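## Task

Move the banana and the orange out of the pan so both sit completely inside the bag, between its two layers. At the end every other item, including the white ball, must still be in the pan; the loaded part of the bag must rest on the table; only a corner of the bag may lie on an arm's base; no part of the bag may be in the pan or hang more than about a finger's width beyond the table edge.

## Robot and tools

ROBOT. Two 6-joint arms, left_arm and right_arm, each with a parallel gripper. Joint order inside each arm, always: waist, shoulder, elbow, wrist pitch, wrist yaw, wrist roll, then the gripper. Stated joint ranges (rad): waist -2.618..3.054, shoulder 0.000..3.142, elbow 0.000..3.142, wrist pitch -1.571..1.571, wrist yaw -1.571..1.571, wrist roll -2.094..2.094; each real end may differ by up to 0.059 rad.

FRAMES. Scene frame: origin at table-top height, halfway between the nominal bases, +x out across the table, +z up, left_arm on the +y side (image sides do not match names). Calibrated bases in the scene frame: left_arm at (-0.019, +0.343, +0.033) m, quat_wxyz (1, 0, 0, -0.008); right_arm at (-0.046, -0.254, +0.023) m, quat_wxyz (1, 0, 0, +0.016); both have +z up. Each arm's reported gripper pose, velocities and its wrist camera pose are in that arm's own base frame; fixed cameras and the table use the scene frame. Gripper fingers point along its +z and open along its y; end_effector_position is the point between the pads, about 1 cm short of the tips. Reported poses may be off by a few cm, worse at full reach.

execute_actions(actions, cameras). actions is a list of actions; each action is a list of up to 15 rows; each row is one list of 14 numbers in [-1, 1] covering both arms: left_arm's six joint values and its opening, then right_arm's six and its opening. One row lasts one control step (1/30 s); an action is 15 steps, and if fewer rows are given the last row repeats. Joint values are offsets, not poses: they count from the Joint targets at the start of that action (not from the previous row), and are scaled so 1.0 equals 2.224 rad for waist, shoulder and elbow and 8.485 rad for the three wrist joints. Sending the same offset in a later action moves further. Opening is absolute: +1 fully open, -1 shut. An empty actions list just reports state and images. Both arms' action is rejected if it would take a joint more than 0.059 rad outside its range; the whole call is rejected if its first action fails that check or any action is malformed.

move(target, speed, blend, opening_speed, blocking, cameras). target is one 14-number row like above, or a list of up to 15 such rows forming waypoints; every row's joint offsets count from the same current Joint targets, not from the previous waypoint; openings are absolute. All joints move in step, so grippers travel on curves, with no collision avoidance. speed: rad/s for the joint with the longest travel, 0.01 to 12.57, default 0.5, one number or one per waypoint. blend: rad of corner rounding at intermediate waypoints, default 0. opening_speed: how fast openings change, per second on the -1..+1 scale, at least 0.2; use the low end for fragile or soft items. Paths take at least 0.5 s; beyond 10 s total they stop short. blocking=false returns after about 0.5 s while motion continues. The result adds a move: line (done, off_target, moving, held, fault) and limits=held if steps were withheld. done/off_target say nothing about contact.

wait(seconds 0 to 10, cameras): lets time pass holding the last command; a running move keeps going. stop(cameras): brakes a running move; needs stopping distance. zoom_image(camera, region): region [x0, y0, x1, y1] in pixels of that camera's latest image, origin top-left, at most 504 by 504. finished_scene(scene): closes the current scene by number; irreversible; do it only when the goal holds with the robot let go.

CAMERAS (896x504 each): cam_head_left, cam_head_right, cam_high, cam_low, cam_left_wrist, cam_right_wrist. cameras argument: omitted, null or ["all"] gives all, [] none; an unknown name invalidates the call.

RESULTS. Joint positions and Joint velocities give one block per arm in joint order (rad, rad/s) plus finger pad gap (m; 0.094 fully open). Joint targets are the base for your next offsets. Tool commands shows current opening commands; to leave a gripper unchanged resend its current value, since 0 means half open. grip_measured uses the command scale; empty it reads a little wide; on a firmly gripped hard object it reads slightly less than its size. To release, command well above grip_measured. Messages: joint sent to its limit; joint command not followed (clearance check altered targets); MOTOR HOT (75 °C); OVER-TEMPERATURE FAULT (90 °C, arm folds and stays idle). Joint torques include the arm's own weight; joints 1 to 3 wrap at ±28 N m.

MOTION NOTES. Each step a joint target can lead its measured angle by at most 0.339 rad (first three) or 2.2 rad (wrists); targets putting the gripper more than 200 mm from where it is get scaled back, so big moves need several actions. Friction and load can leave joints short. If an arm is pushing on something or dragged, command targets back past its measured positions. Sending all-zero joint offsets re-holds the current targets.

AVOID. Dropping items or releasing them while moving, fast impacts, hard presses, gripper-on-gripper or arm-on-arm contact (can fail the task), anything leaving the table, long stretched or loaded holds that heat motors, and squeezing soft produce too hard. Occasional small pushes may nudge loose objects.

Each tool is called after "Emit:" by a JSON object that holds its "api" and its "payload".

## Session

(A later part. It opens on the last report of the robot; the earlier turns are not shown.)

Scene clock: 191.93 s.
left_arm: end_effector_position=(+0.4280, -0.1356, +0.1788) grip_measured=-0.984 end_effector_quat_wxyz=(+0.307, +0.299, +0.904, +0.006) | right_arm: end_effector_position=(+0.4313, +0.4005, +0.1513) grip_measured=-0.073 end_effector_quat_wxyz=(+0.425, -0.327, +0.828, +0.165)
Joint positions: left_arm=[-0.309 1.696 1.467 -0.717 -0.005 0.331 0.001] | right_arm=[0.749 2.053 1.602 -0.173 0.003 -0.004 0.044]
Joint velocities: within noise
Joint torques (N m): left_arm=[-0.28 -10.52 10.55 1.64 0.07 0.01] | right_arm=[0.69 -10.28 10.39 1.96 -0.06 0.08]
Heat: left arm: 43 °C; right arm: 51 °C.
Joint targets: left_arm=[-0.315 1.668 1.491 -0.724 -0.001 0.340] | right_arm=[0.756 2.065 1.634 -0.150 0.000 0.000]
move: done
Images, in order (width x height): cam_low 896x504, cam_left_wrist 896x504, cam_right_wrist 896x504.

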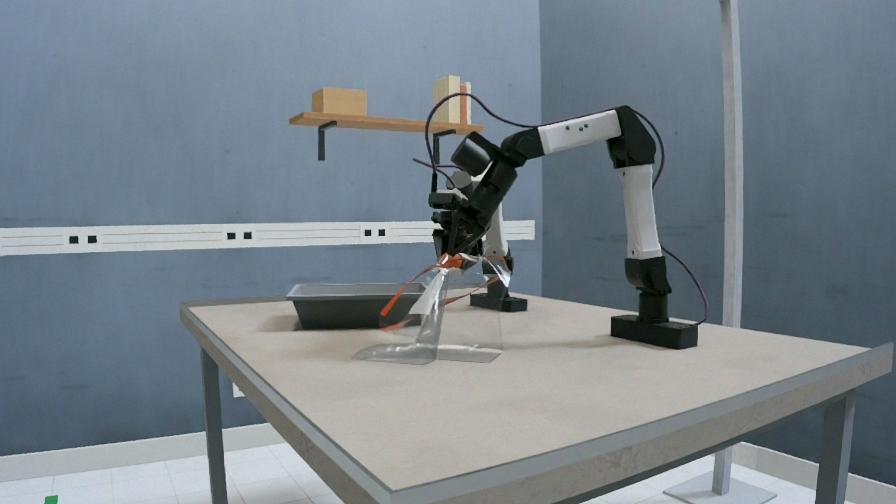

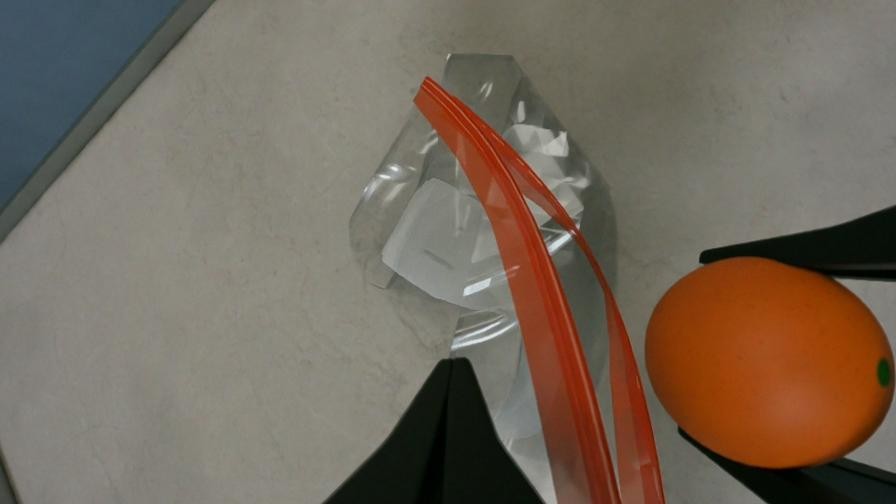

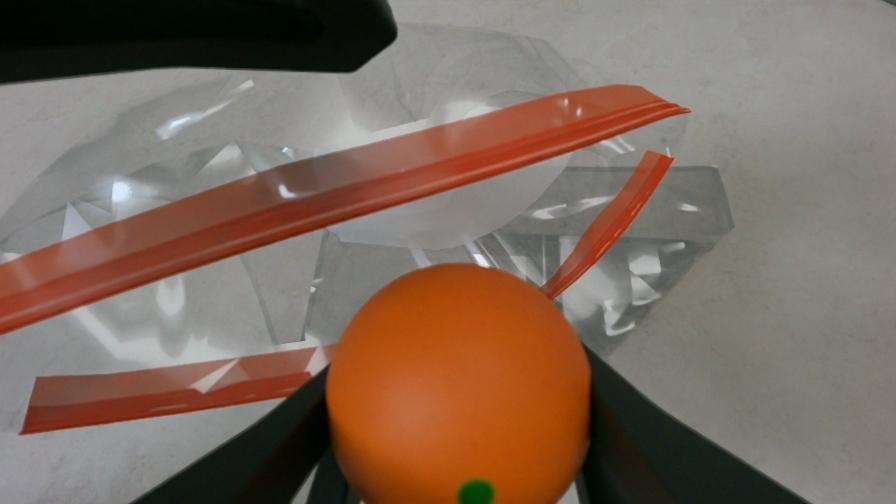

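Emit:
{"api": "move", "payload": {"target": [0,0,0,0,0,0,-1,0,0.0841,0.0818,0.0004,0,0,-0.08], "speed": 0.15, "cameras": ["cam_right_wrist","cam_left_wrist","cam_low","cam_head_left"]}}

Emit:
{"api": "zoom_image", "payload": {"camera": "cam_low", "region": [330, 200, 540, 380]}}

Scene clock: 193.77 s.
left_arm: end_effector_position=(+0.4273, -0.1354, +0.1782) grip_measured=-0.984 end_effector_quat_wxyz=(+0.305, +0.299, +0.904, +0.006) | right_arm: end_effector_position=(+0.4599, +0.4271, +0.1274) grip_measured=-0.073 end_effector_quat_wxyz=(+0.427, -0.325, +0.827, +0.166)
Joint positions: left_arm=[-0.309 1.696 1.467 -0.721 -0.005 0.331 0.001] | right_arm=[0.749 2.226 1.776 -0.17 0.003 -0.002 0.044]
Joint velocities: within noise
Joint torques (N m): left_arm=[-0.27 -10.48 10.51 1.67 0.07 0.01] | right_arm=[0.03 -12.72 7.34 1.79 -0.02 0.04]
Heat: left arm: 43 °C; right arm: 51 °C.
Joint targets: left_arm=[-0.315 1.668 1.491 -0.723 -0.001 0.340] | right_arm=[0.749 2.224 1.775 -0.167 0.003 -0.002]
move: held (right_arm; a check stopped the path); limits=held; right_arm: the elbow is farthest, 0.040 rad from its target
joint command not followed: on one or more control steps a check withheld the commanded joint targets of the right arm, and it was not sent them on those steps.
cause: the commanded joint targets, or the way to them, would bring a part of the robot too close to another arm (this arm's wrist (the part past the wrist pitch) and the left arm's wrist camera, along the way the arms are being sent, or toward where that arm still pushes).
Images, in order (width x height): cam_head_left 896x504, cam_low 896x504, cam_left_wrist 896x504, cam_right_wrist 896x504.

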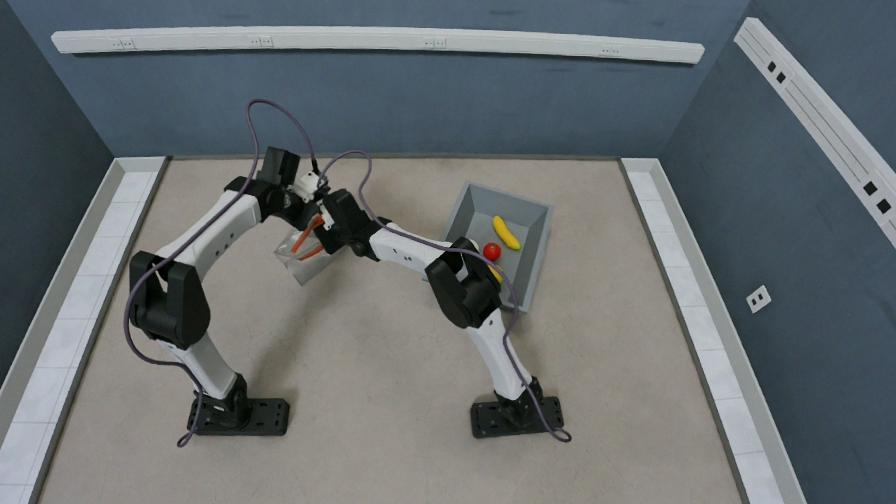

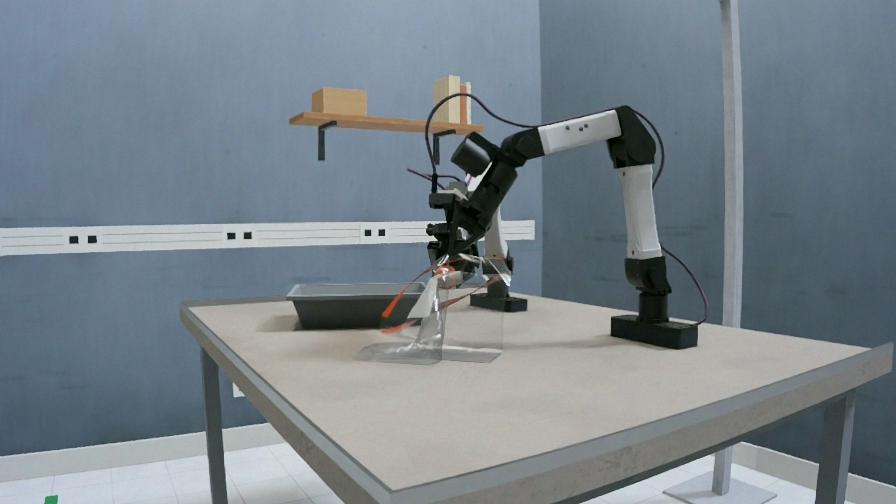

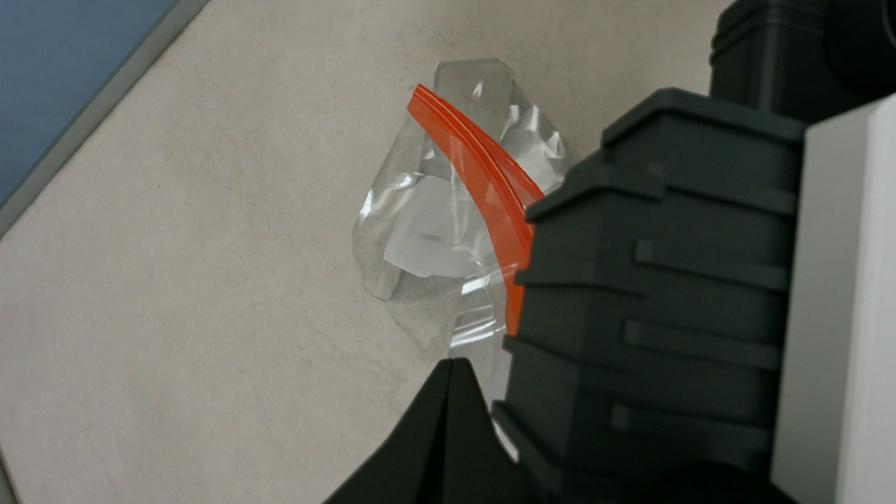

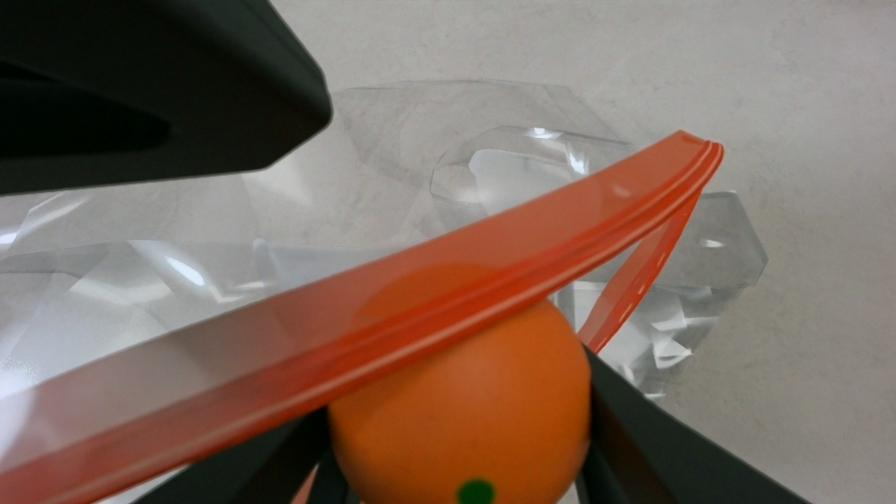

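Scaled by 2.400 from the camera's 896x504 image, which has a finer 1280x720 frame.

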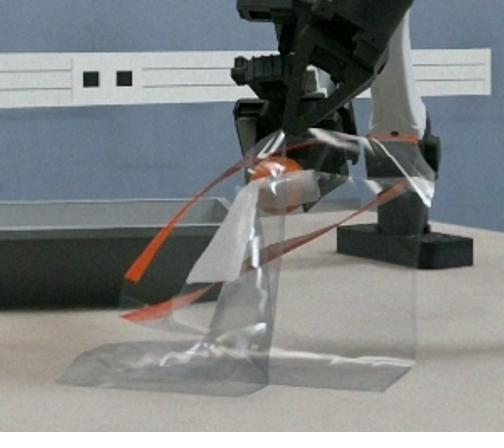

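Emit:
{"api": "move", "payload": {"target": [0,0,0,0,0,0,-1,0,0.0535,-0.0814,0.0421,0,0,-0.08], "speed": 0.15, "cameras": ["cam_right_wrist","cam_left_wrist","cam_low","cam_head_left"]}}

Emit:
{"api": "zoom_image", "payload": {"camera": "cam_low", "region": [330, 200, 540, 380]}}

Scene clock: 197.23 s.
left_arm: end_effector_position=(+0.4268, -0.1346, +0.1781) grip_measured=-0.984 end_effector_quat_wxyz=(+0.304, +0.298, +0.905, +0.007) | right_arm: end_effector_position=(+0.4626, +0.4296, +0.0538) grip_measured=-0.073 end_effector_quat_wxyz=(+0.449, -0.321, +0.816, +0.174)
Joint positions: left_arm=[-0.309 1.695 1.467 -0.725 -0.009 0.331 0.001] | right_arm=[0.749 2.329 1.596 0.167 0.004 -0.001 0.044]
Joint velocities: within noise
Joint torques (N m): left_arm=[-0.27 -10.51 10.56 1.7 0.1 0.02] | right_arm=[-0.09 -11.63 6.68 2.04 -0.02 0.04]
Heat: left arm: 43 °C; right arm: 51 °C.
Joint targets: left_arm=[-0.315 1.667 1.491 -0.723 0.000 0.340] | right_arm=[0.749 2.343 1.594 0.191 0.004 -0.002]
move: done
Images, in order (width x height): cam_head_left 896x504, cam_low 896x504, cam_left_wrist 896x504, cam_right_wrist 896x504.

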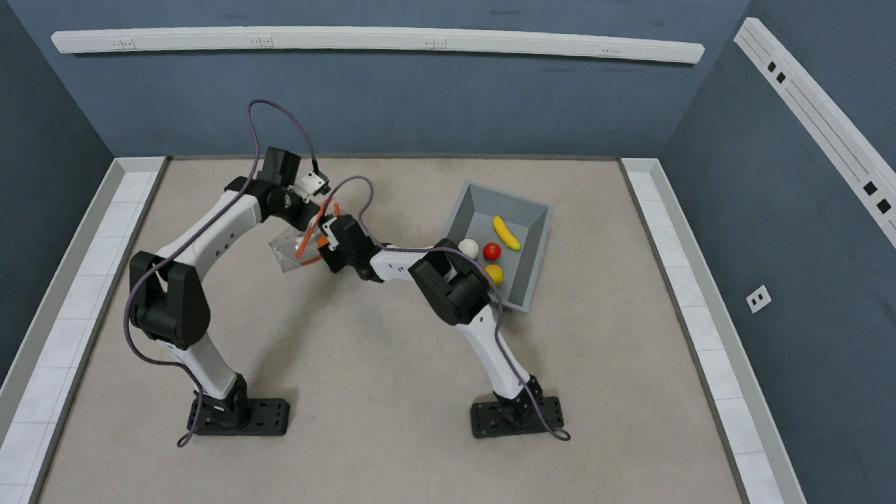

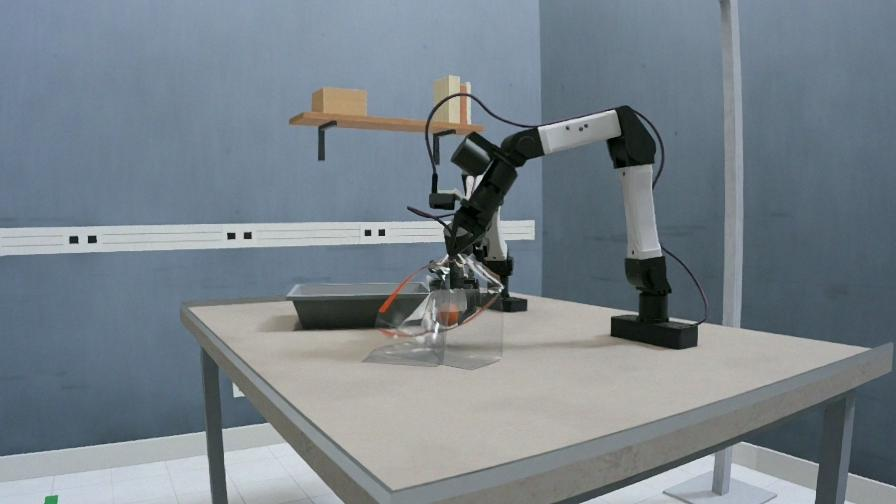

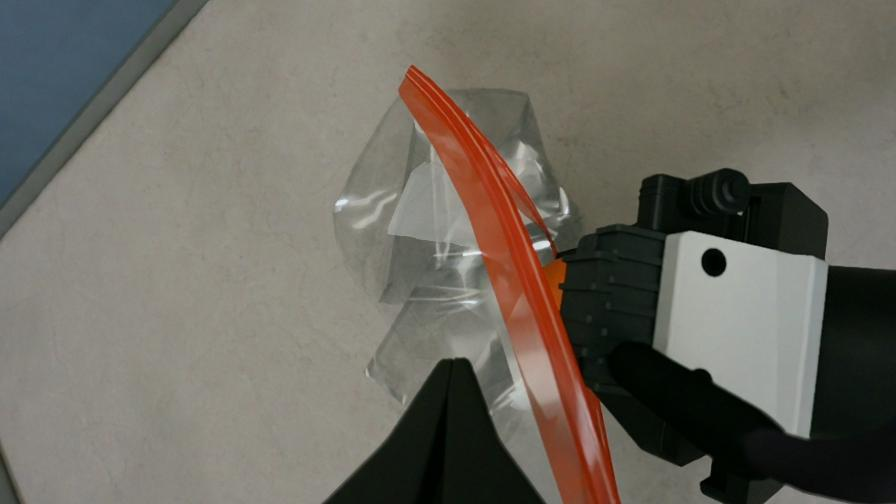

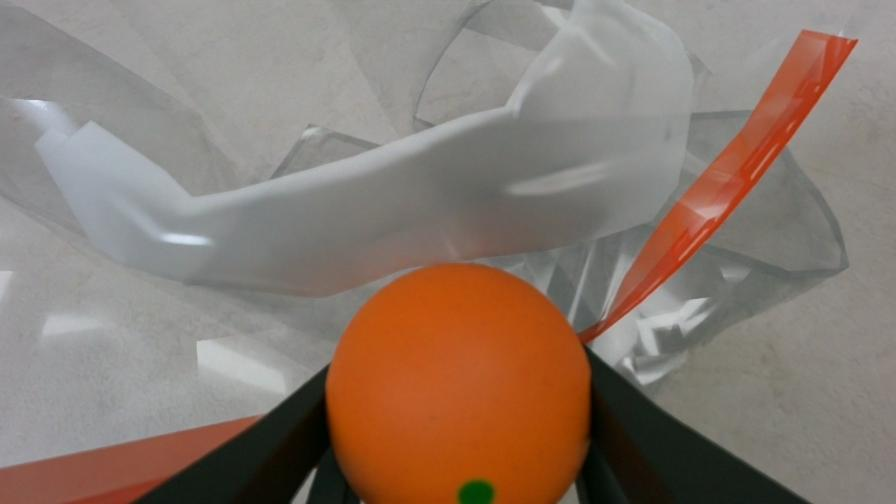

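Scaled by 2.400 from the camera's 896x504 image, which has a finer 1280x720 frame.

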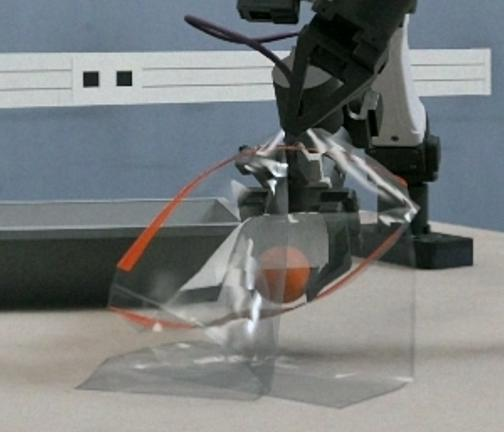

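Emit:
{"api": "move", "payload": {"target": [0,0,0,0,0,0,-1,0,0.0751,0.0342,0.0246,0,0,-0.08], "speed": 0.15, "cameras": ["cam_right_wrist","cam_left_wrist","cam_low","cam_head_left"]}}

Emit:
{"api": "zoom_image", "payload": {"camera": "cam_low", "region": [330, 200, 540, 380]}}

Scene clock: 199.57 s.
left_arm: end_effector_position=(+0.4268, -0.1346, +0.1781) grip_measured=-0.984 end_effector_quat_wxyz=(+0.304, +0.298, +0.905, +0.007) | right_arm: end_effector_position=(+0.4802, +0.4459, +0.0141) grip_measured=-0.073 end_effector_quat_wxyz=(+0.485, -0.312, +0.795, +0.188)
Joint positions: left_arm=[-0.309 1.695 1.467 -0.725 -0.009 0.331 0.001] | right_arm=[0.749 2.495 1.641 0.377 0.004 -0.001 0.044]
Joint velocities: within noise
Joint torques (N m): left_arm=[-0.25 -10.43 10.51 1.71 0.1 0.02] | right_arm=[-0.01 -12.21 9.32 2.05 -0.03 0.03]
Heat: left arm: 43 °C; right arm: 51 °C.
Joint targets: left_arm=[-0.315 1.667 1.491 -0.723 0.000 0.340] | right_arm=[0.749 2.510 1.670 0.399 0.004 -0.002]
move: done
Images, in order (width x height): cam_head_left 896x504, cam_low 896x504, cam_left_wrist 896x504, cam_right_wrist 896x504.

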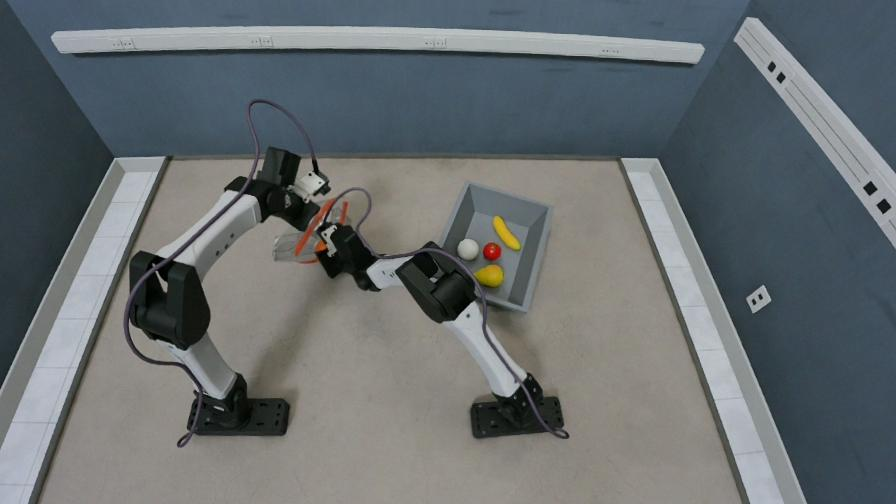

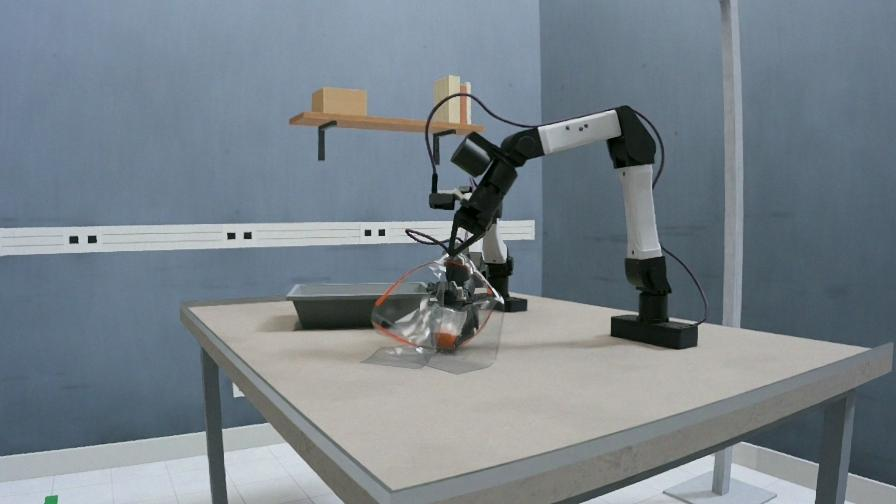

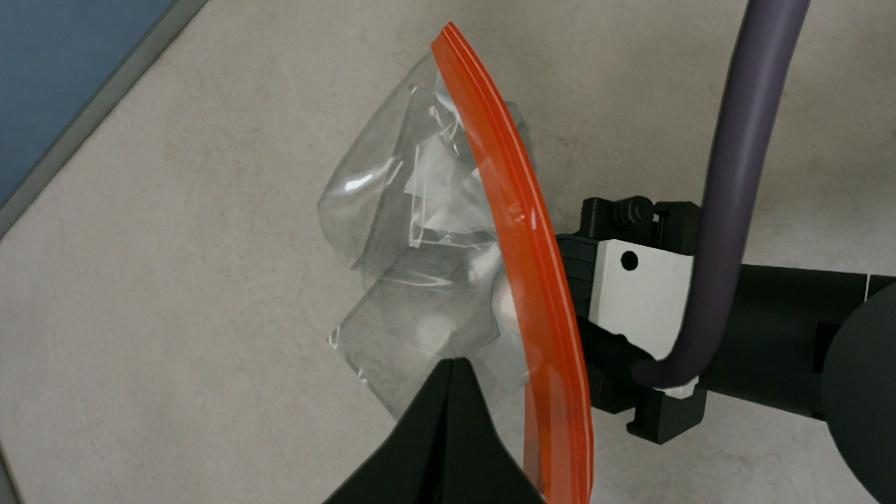

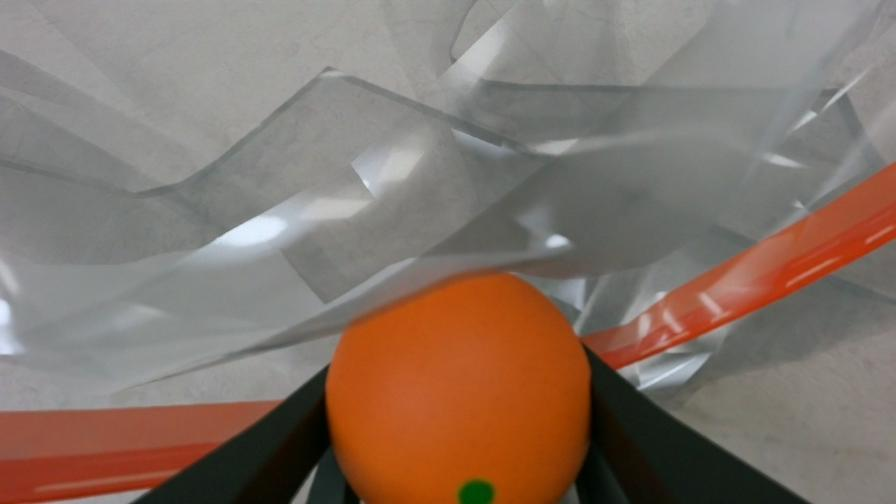

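Scaled by 2.400 from the camera's 896x504 image, which has a finer 1280x720 frame.

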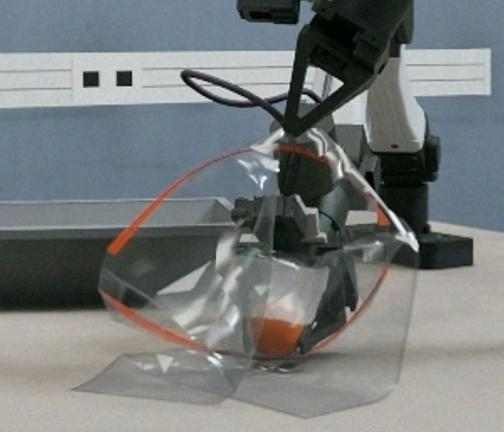

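Emit:
{"api": "move", "payload": {"target": [0,0,0,0,0,0,-1,0,0.0998,0.1403,0.0013,0,0,-0.08], "speed": 0.15, "cameras": ["cam_right_wrist","cam_left_wrist","cam_low","cam_head_left"]}}

Emit:
{"api": "zoom_image", "payload": {"camera": "cam_low", "region": [330, 200, 540, 380]}}

Scene clock: 202.33 s.
left_arm: end_effector_position=(+0.4268, -0.1346, +0.1781) grip_measured=-0.984 end_effector_quat_wxyz=(+0.304, +0.298, +0.905, +0.007) | right_arm: end_effector_position=(+0.5188, +0.4818, +0.0075) grip_measured=-0.073 end_effector_quat_wxyz=(+0.525, -0.302, +0.769, +0.205)
Joint positions: left_arm=[-0.309 1.695 1.467 -0.725 -0.009 0.331 0.001] | right_arm=[0.749 2.715 1.953 0.389 0.004 -0.001 0.044]
Joint velocities: within noise
Joint torques (N m): left_arm=[-0.28 -10.47 10.52 1.71 0.1 0.02] | right_arm=[0.02 -13.29 9.55 2.12 -0.02 0.04]
Heat: left arm: 43 °C; right arm: 52 °C.
Joint targets: left_arm=[-0.315 1.667 1.491 -0.723 0.000 0.340] | right_arm=[0.749 2.732 1.982 0.410 0.004 -0.002]
move: done
Images, in order (width x height): cam_head_left 896x504, cam_low 896x504, cam_left_wrist 896x504, cam_right_wrist 896x504.

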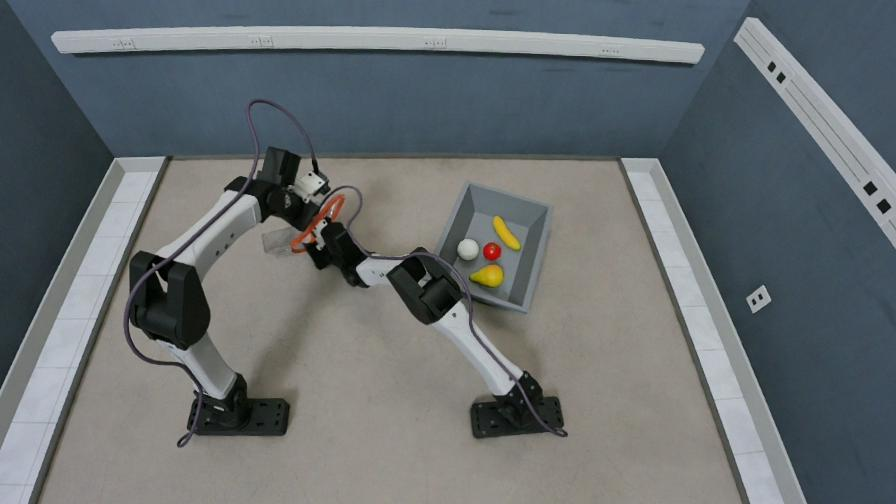

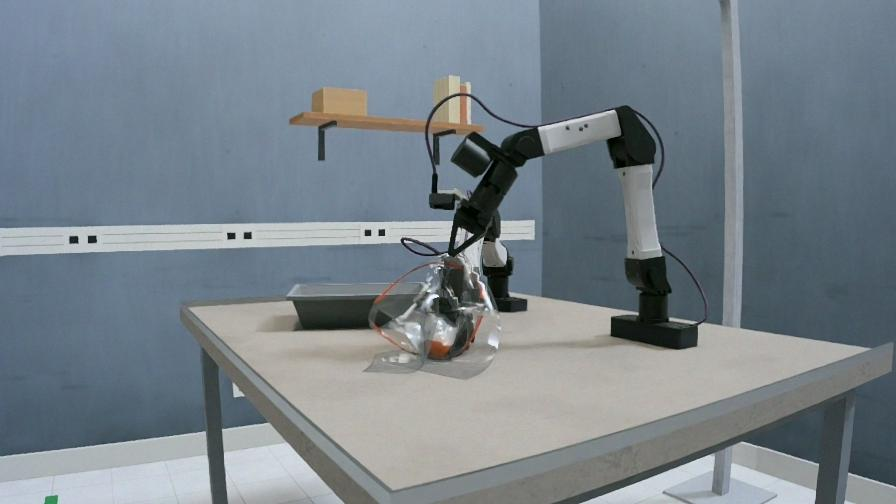

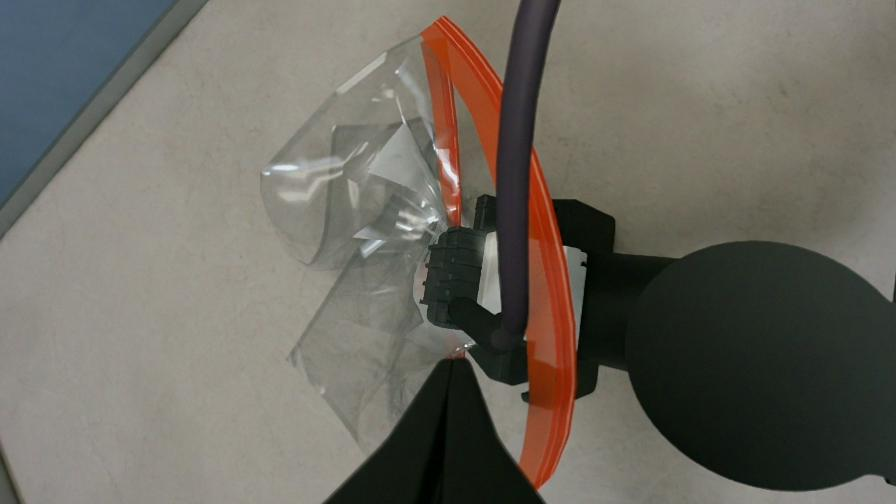

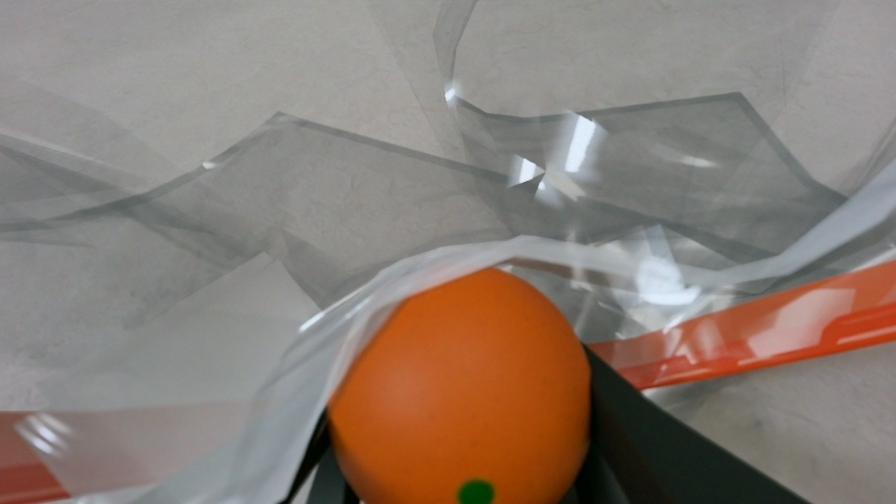

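Scaled by 2.400 from the camera's 896x504 image, which has a finer 1280x720 frame.

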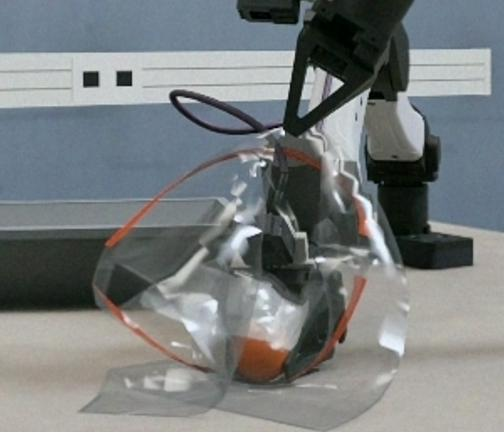

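Emit:
{"api": "move", "payload": {"target": [0,0,0,0,0,0,-1,0,0,0,0,0,0,0.3], "opening_speed": 0.3, "cameras": ["cam_right_wrist","cam_low"]}}

Emit:
{"api": "move", "payload": {"target": [0,0,0,0,0,0,-1,0,-0.05,-0.075,0.003,0,0,0.3], "speed": 0.12, "cameras": ["cam_right_wrist","cam_left_wrist","cam_low"]}}

Emit:
{"api": "zoom_image", "payload": {"camera": "cam_low", "region": [330, 200, 540, 380]}}

Scene clock: 204.20 s.
left_arm: end_effector_position=(+0.4268, -0.1346, +0.1781) grip_measured=-0.984 end_effector_quat_wxyz=(+0.304, +0.298, +0.905, +0.007) | right_arm: end_effector_position=(+0.5190, +0.4820, +0.0083) grip_measured=+0.299 end_effector_quat_wxyz=(+0.527, -0.302, +0.768, +0.205)
Joint positions: left_arm=[-0.309 1.695 1.467 -0.725 -0.009 0.331 0.001] | right_arm=[0.749 2.715 1.953 0.392 0.004 -0.001 0.061]
Joint velocities: within noise
Joint torques (N m): left_arm=[-0.25 -10.45 10.54 1.71 0.11 0.02] | right_arm=[-0.01 -13.29 9.68 2.09 -0.03 0.03]
Heat: left arm: 43 °C; right arm: 52 °C.
Joint targets: left_arm=[-0.315 1.667 1.491 -0.723 0.000 0.340] | right_arm=[0.749 2.732 1.982 0.410 0.004 -0.002]
move: done
Images, in order (width x height): cam_low 896x504, cam_right_wrist 896x504.

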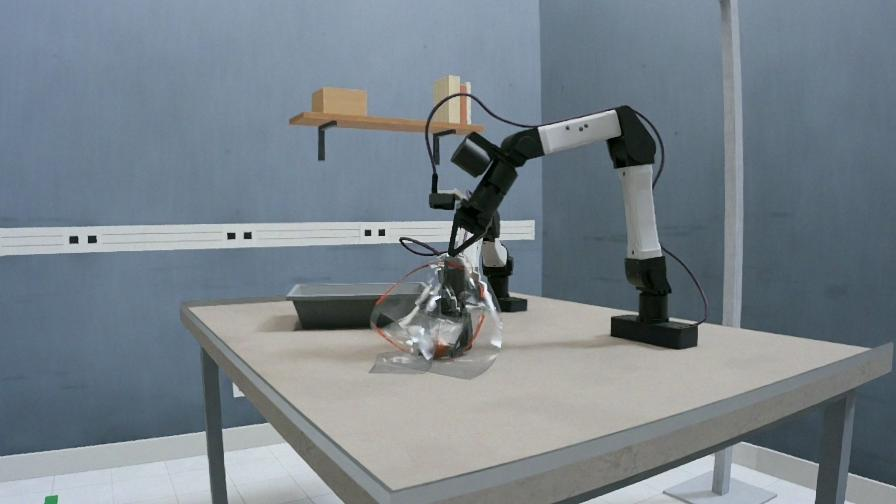

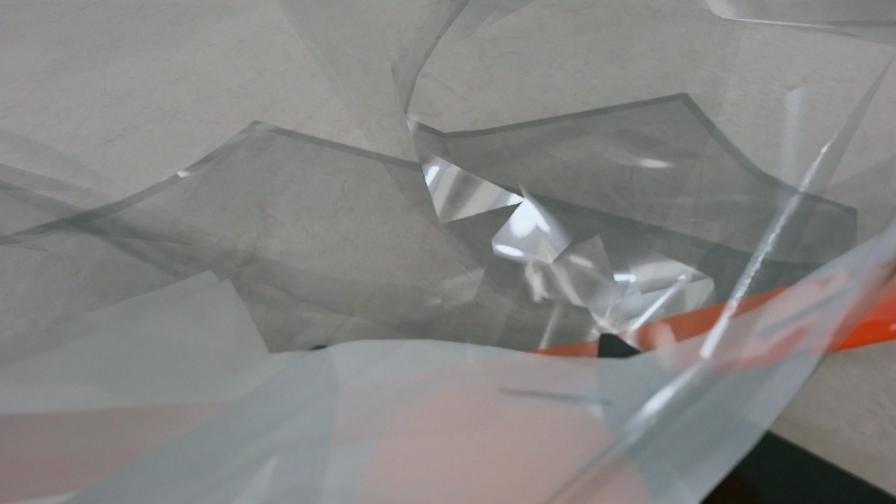

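Scene clock: 205.90 s.
left_arm: end_effector_position=(+0.4268, -0.1346, +0.1781) grip_measured=-0.984 end_effector_quat_wxyz=(+0.304, +0.298, +0.905, +0.007) | right_arm: end_effector_position=(+0.5068, +0.4706, -0.0001) grip_measured=+0.299 end_effector_quat_wxyz=(+0.523, -0.303, +0.770, +0.204)
Joint positions: left_arm=[-0.309 1.695 1.467 -0.725 -0.009 0.331 0.001] | right_arm=[0.749 2.67 1.829 0.462 0.004 -0.001 0.061]
Joint velocities: within noise
Joint torques (N m): left_arm=[-0.25 -10.43 10.5 1.71 0.11 0.01] | right_arm=[0.01 -18.69 5.31 1.64 -0.03 0.04]
Heat: left arm: 43 °C; right arm: 54 °C.
Joint targets: left_arm=[-0.315 1.667 1.491 -0.723 0.000 0.340] | right_arm=[0.749 2.621 1.815 0.436 0.004 -0.002]
move: off_target (right_arm); right_arm: the shoulder is farthest, 0.049 rad from its target
Images, in order (width x height): cam_low 896x504, cam_left_wrist 896x504, cam_right_wrist 896x504.

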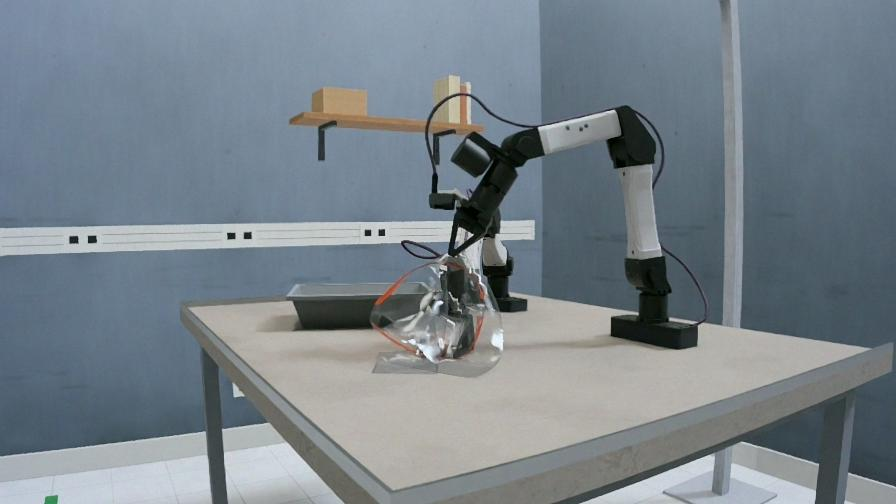

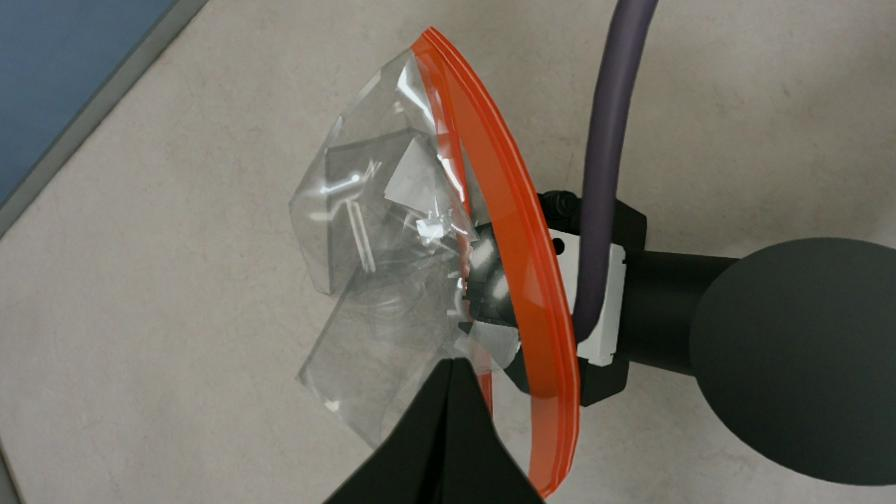

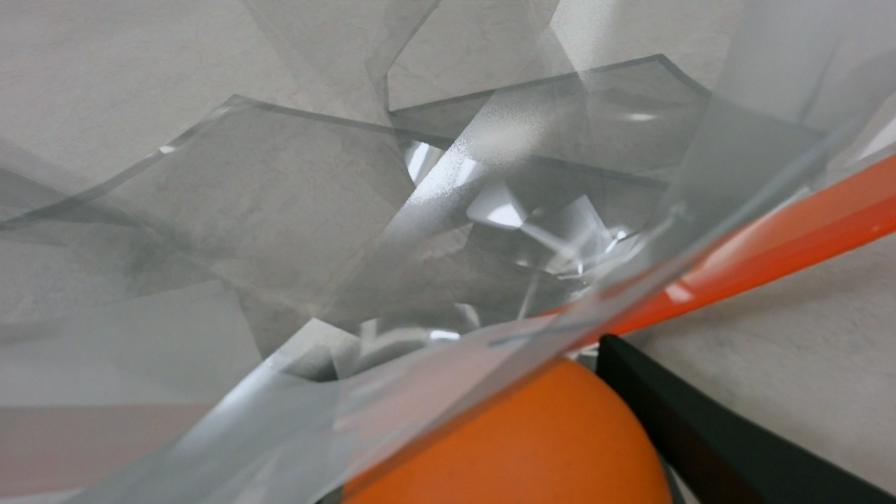

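Scaled by 2.400 from the camera's 896x504 image, which has a finer 1280x720 frame.

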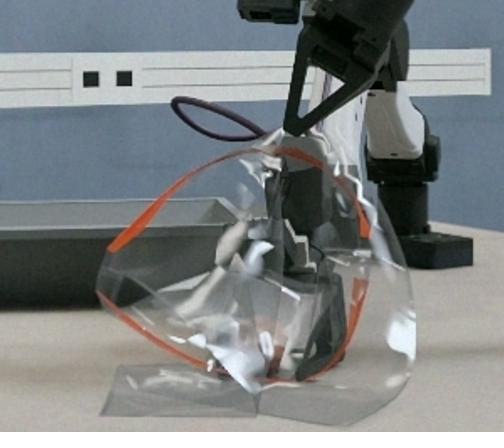

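Emit:
{"api": "move", "payload": {"target": [0,0,0,0,0,0,-1,0,0,0,0,0,0,-0.1], "opening_speed": 0.3, "cameras": ["cam_right_wrist","cam_left_wrist","cam_low"]}}

Emit:
{"api": "zoom_image", "payload": {"camera": "cam_low", "region": [330, 200, 540, 380]}}

Emit:
{"api": "zoom_image", "payload": {"camera": "cam_left_wrist", "region": [250, 20, 690, 504]}}

Scene clock: 208.07 s.
left_arm: end_effector_position=(+0.4268, -0.1346, +0.1781) grip_measured=-0.984 end_effector_quat_wxyz=(+0.304, +0.298, +0.905, +0.007) | right_arm: end_effector_position=(+0.5065, +0.4710, -0.0001) grip_measured=-0.098 end_effector_quat_wxyz=(+0.523, -0.303, +0.770, +0.205)
Joint positions: left_arm=[-0.309 1.695 1.467 -0.725 -0.009 0.331 0.001] | right_arm=[0.749 2.67 1.828 0.463 0.001 -0.001 0.042]
Joint velocities: within noise
Joint torques (N m): left_arm=[-0.28 -10.47 10.56 1.71 0.1 0.02] | right_arm=[0.05 -18.63 5.41 1.64 0 0.04]
Heat: left arm: 43 °C; right arm: 56 °C.
Joint targets: left_arm=[-0.315 1.667 1.491 -0.723 0.000 0.340] | right_arm=[0.749 2.621 1.815 0.436 0.003 -0.002]
move: off_target (right_arm); right_arm: the shoulder is farthest, 0.049 rad from its target
Images, in order (width x height): cam_low 896x504, cam_left_wrist 896x504, cam_right_wrist 896x504.

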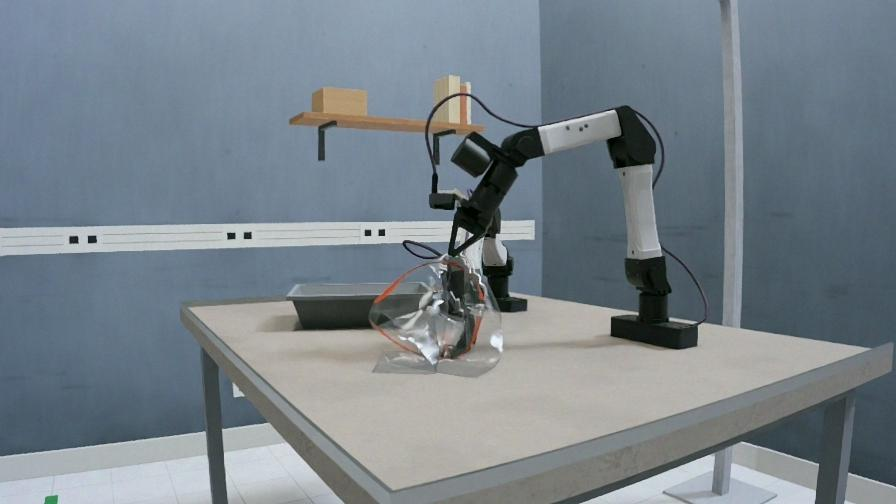

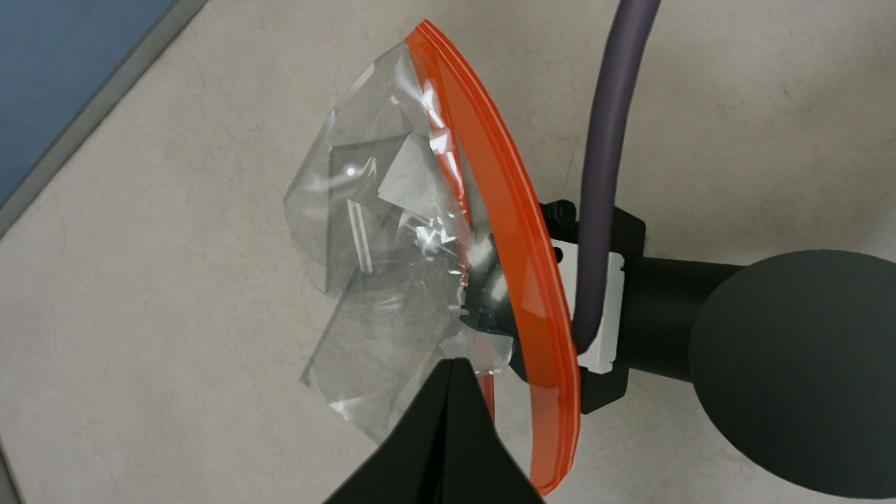

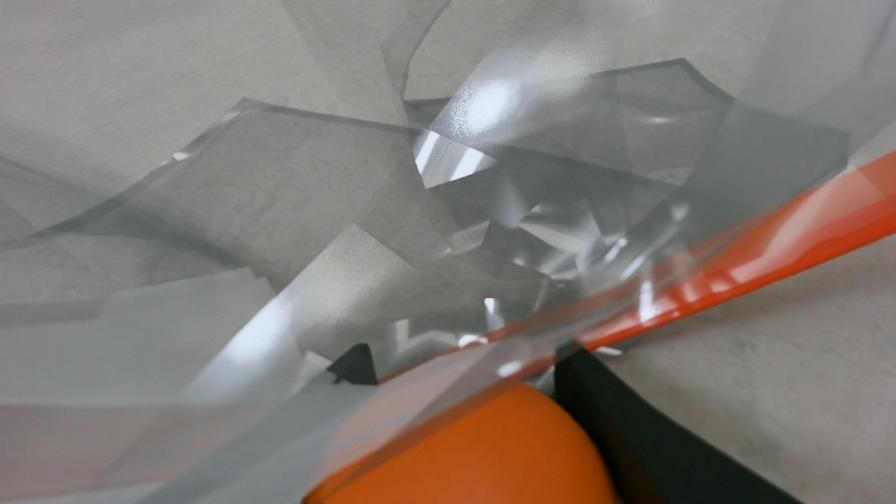

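Scaled by 2.400 from the camera's 896x504 image, which has a finer 1280x720 frame.

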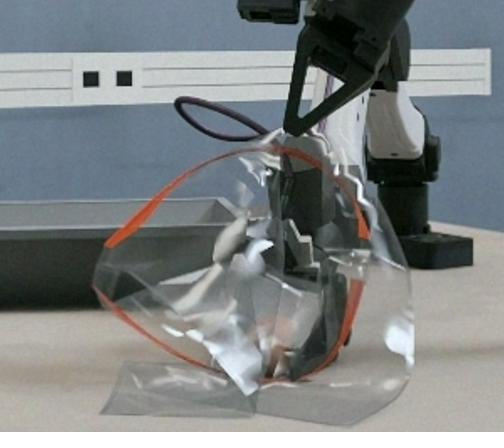

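Scaled by 1.041 from the camera's 896x504 image, which has a finer 1280x720 frame.

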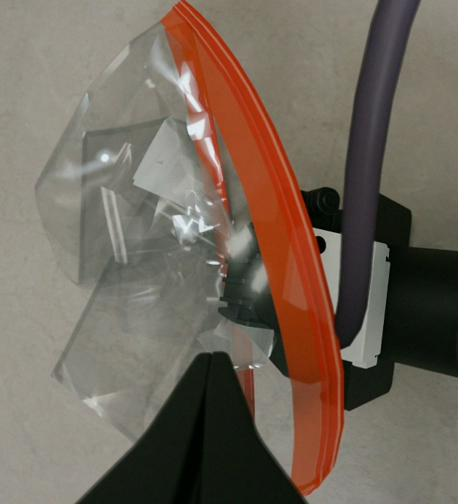

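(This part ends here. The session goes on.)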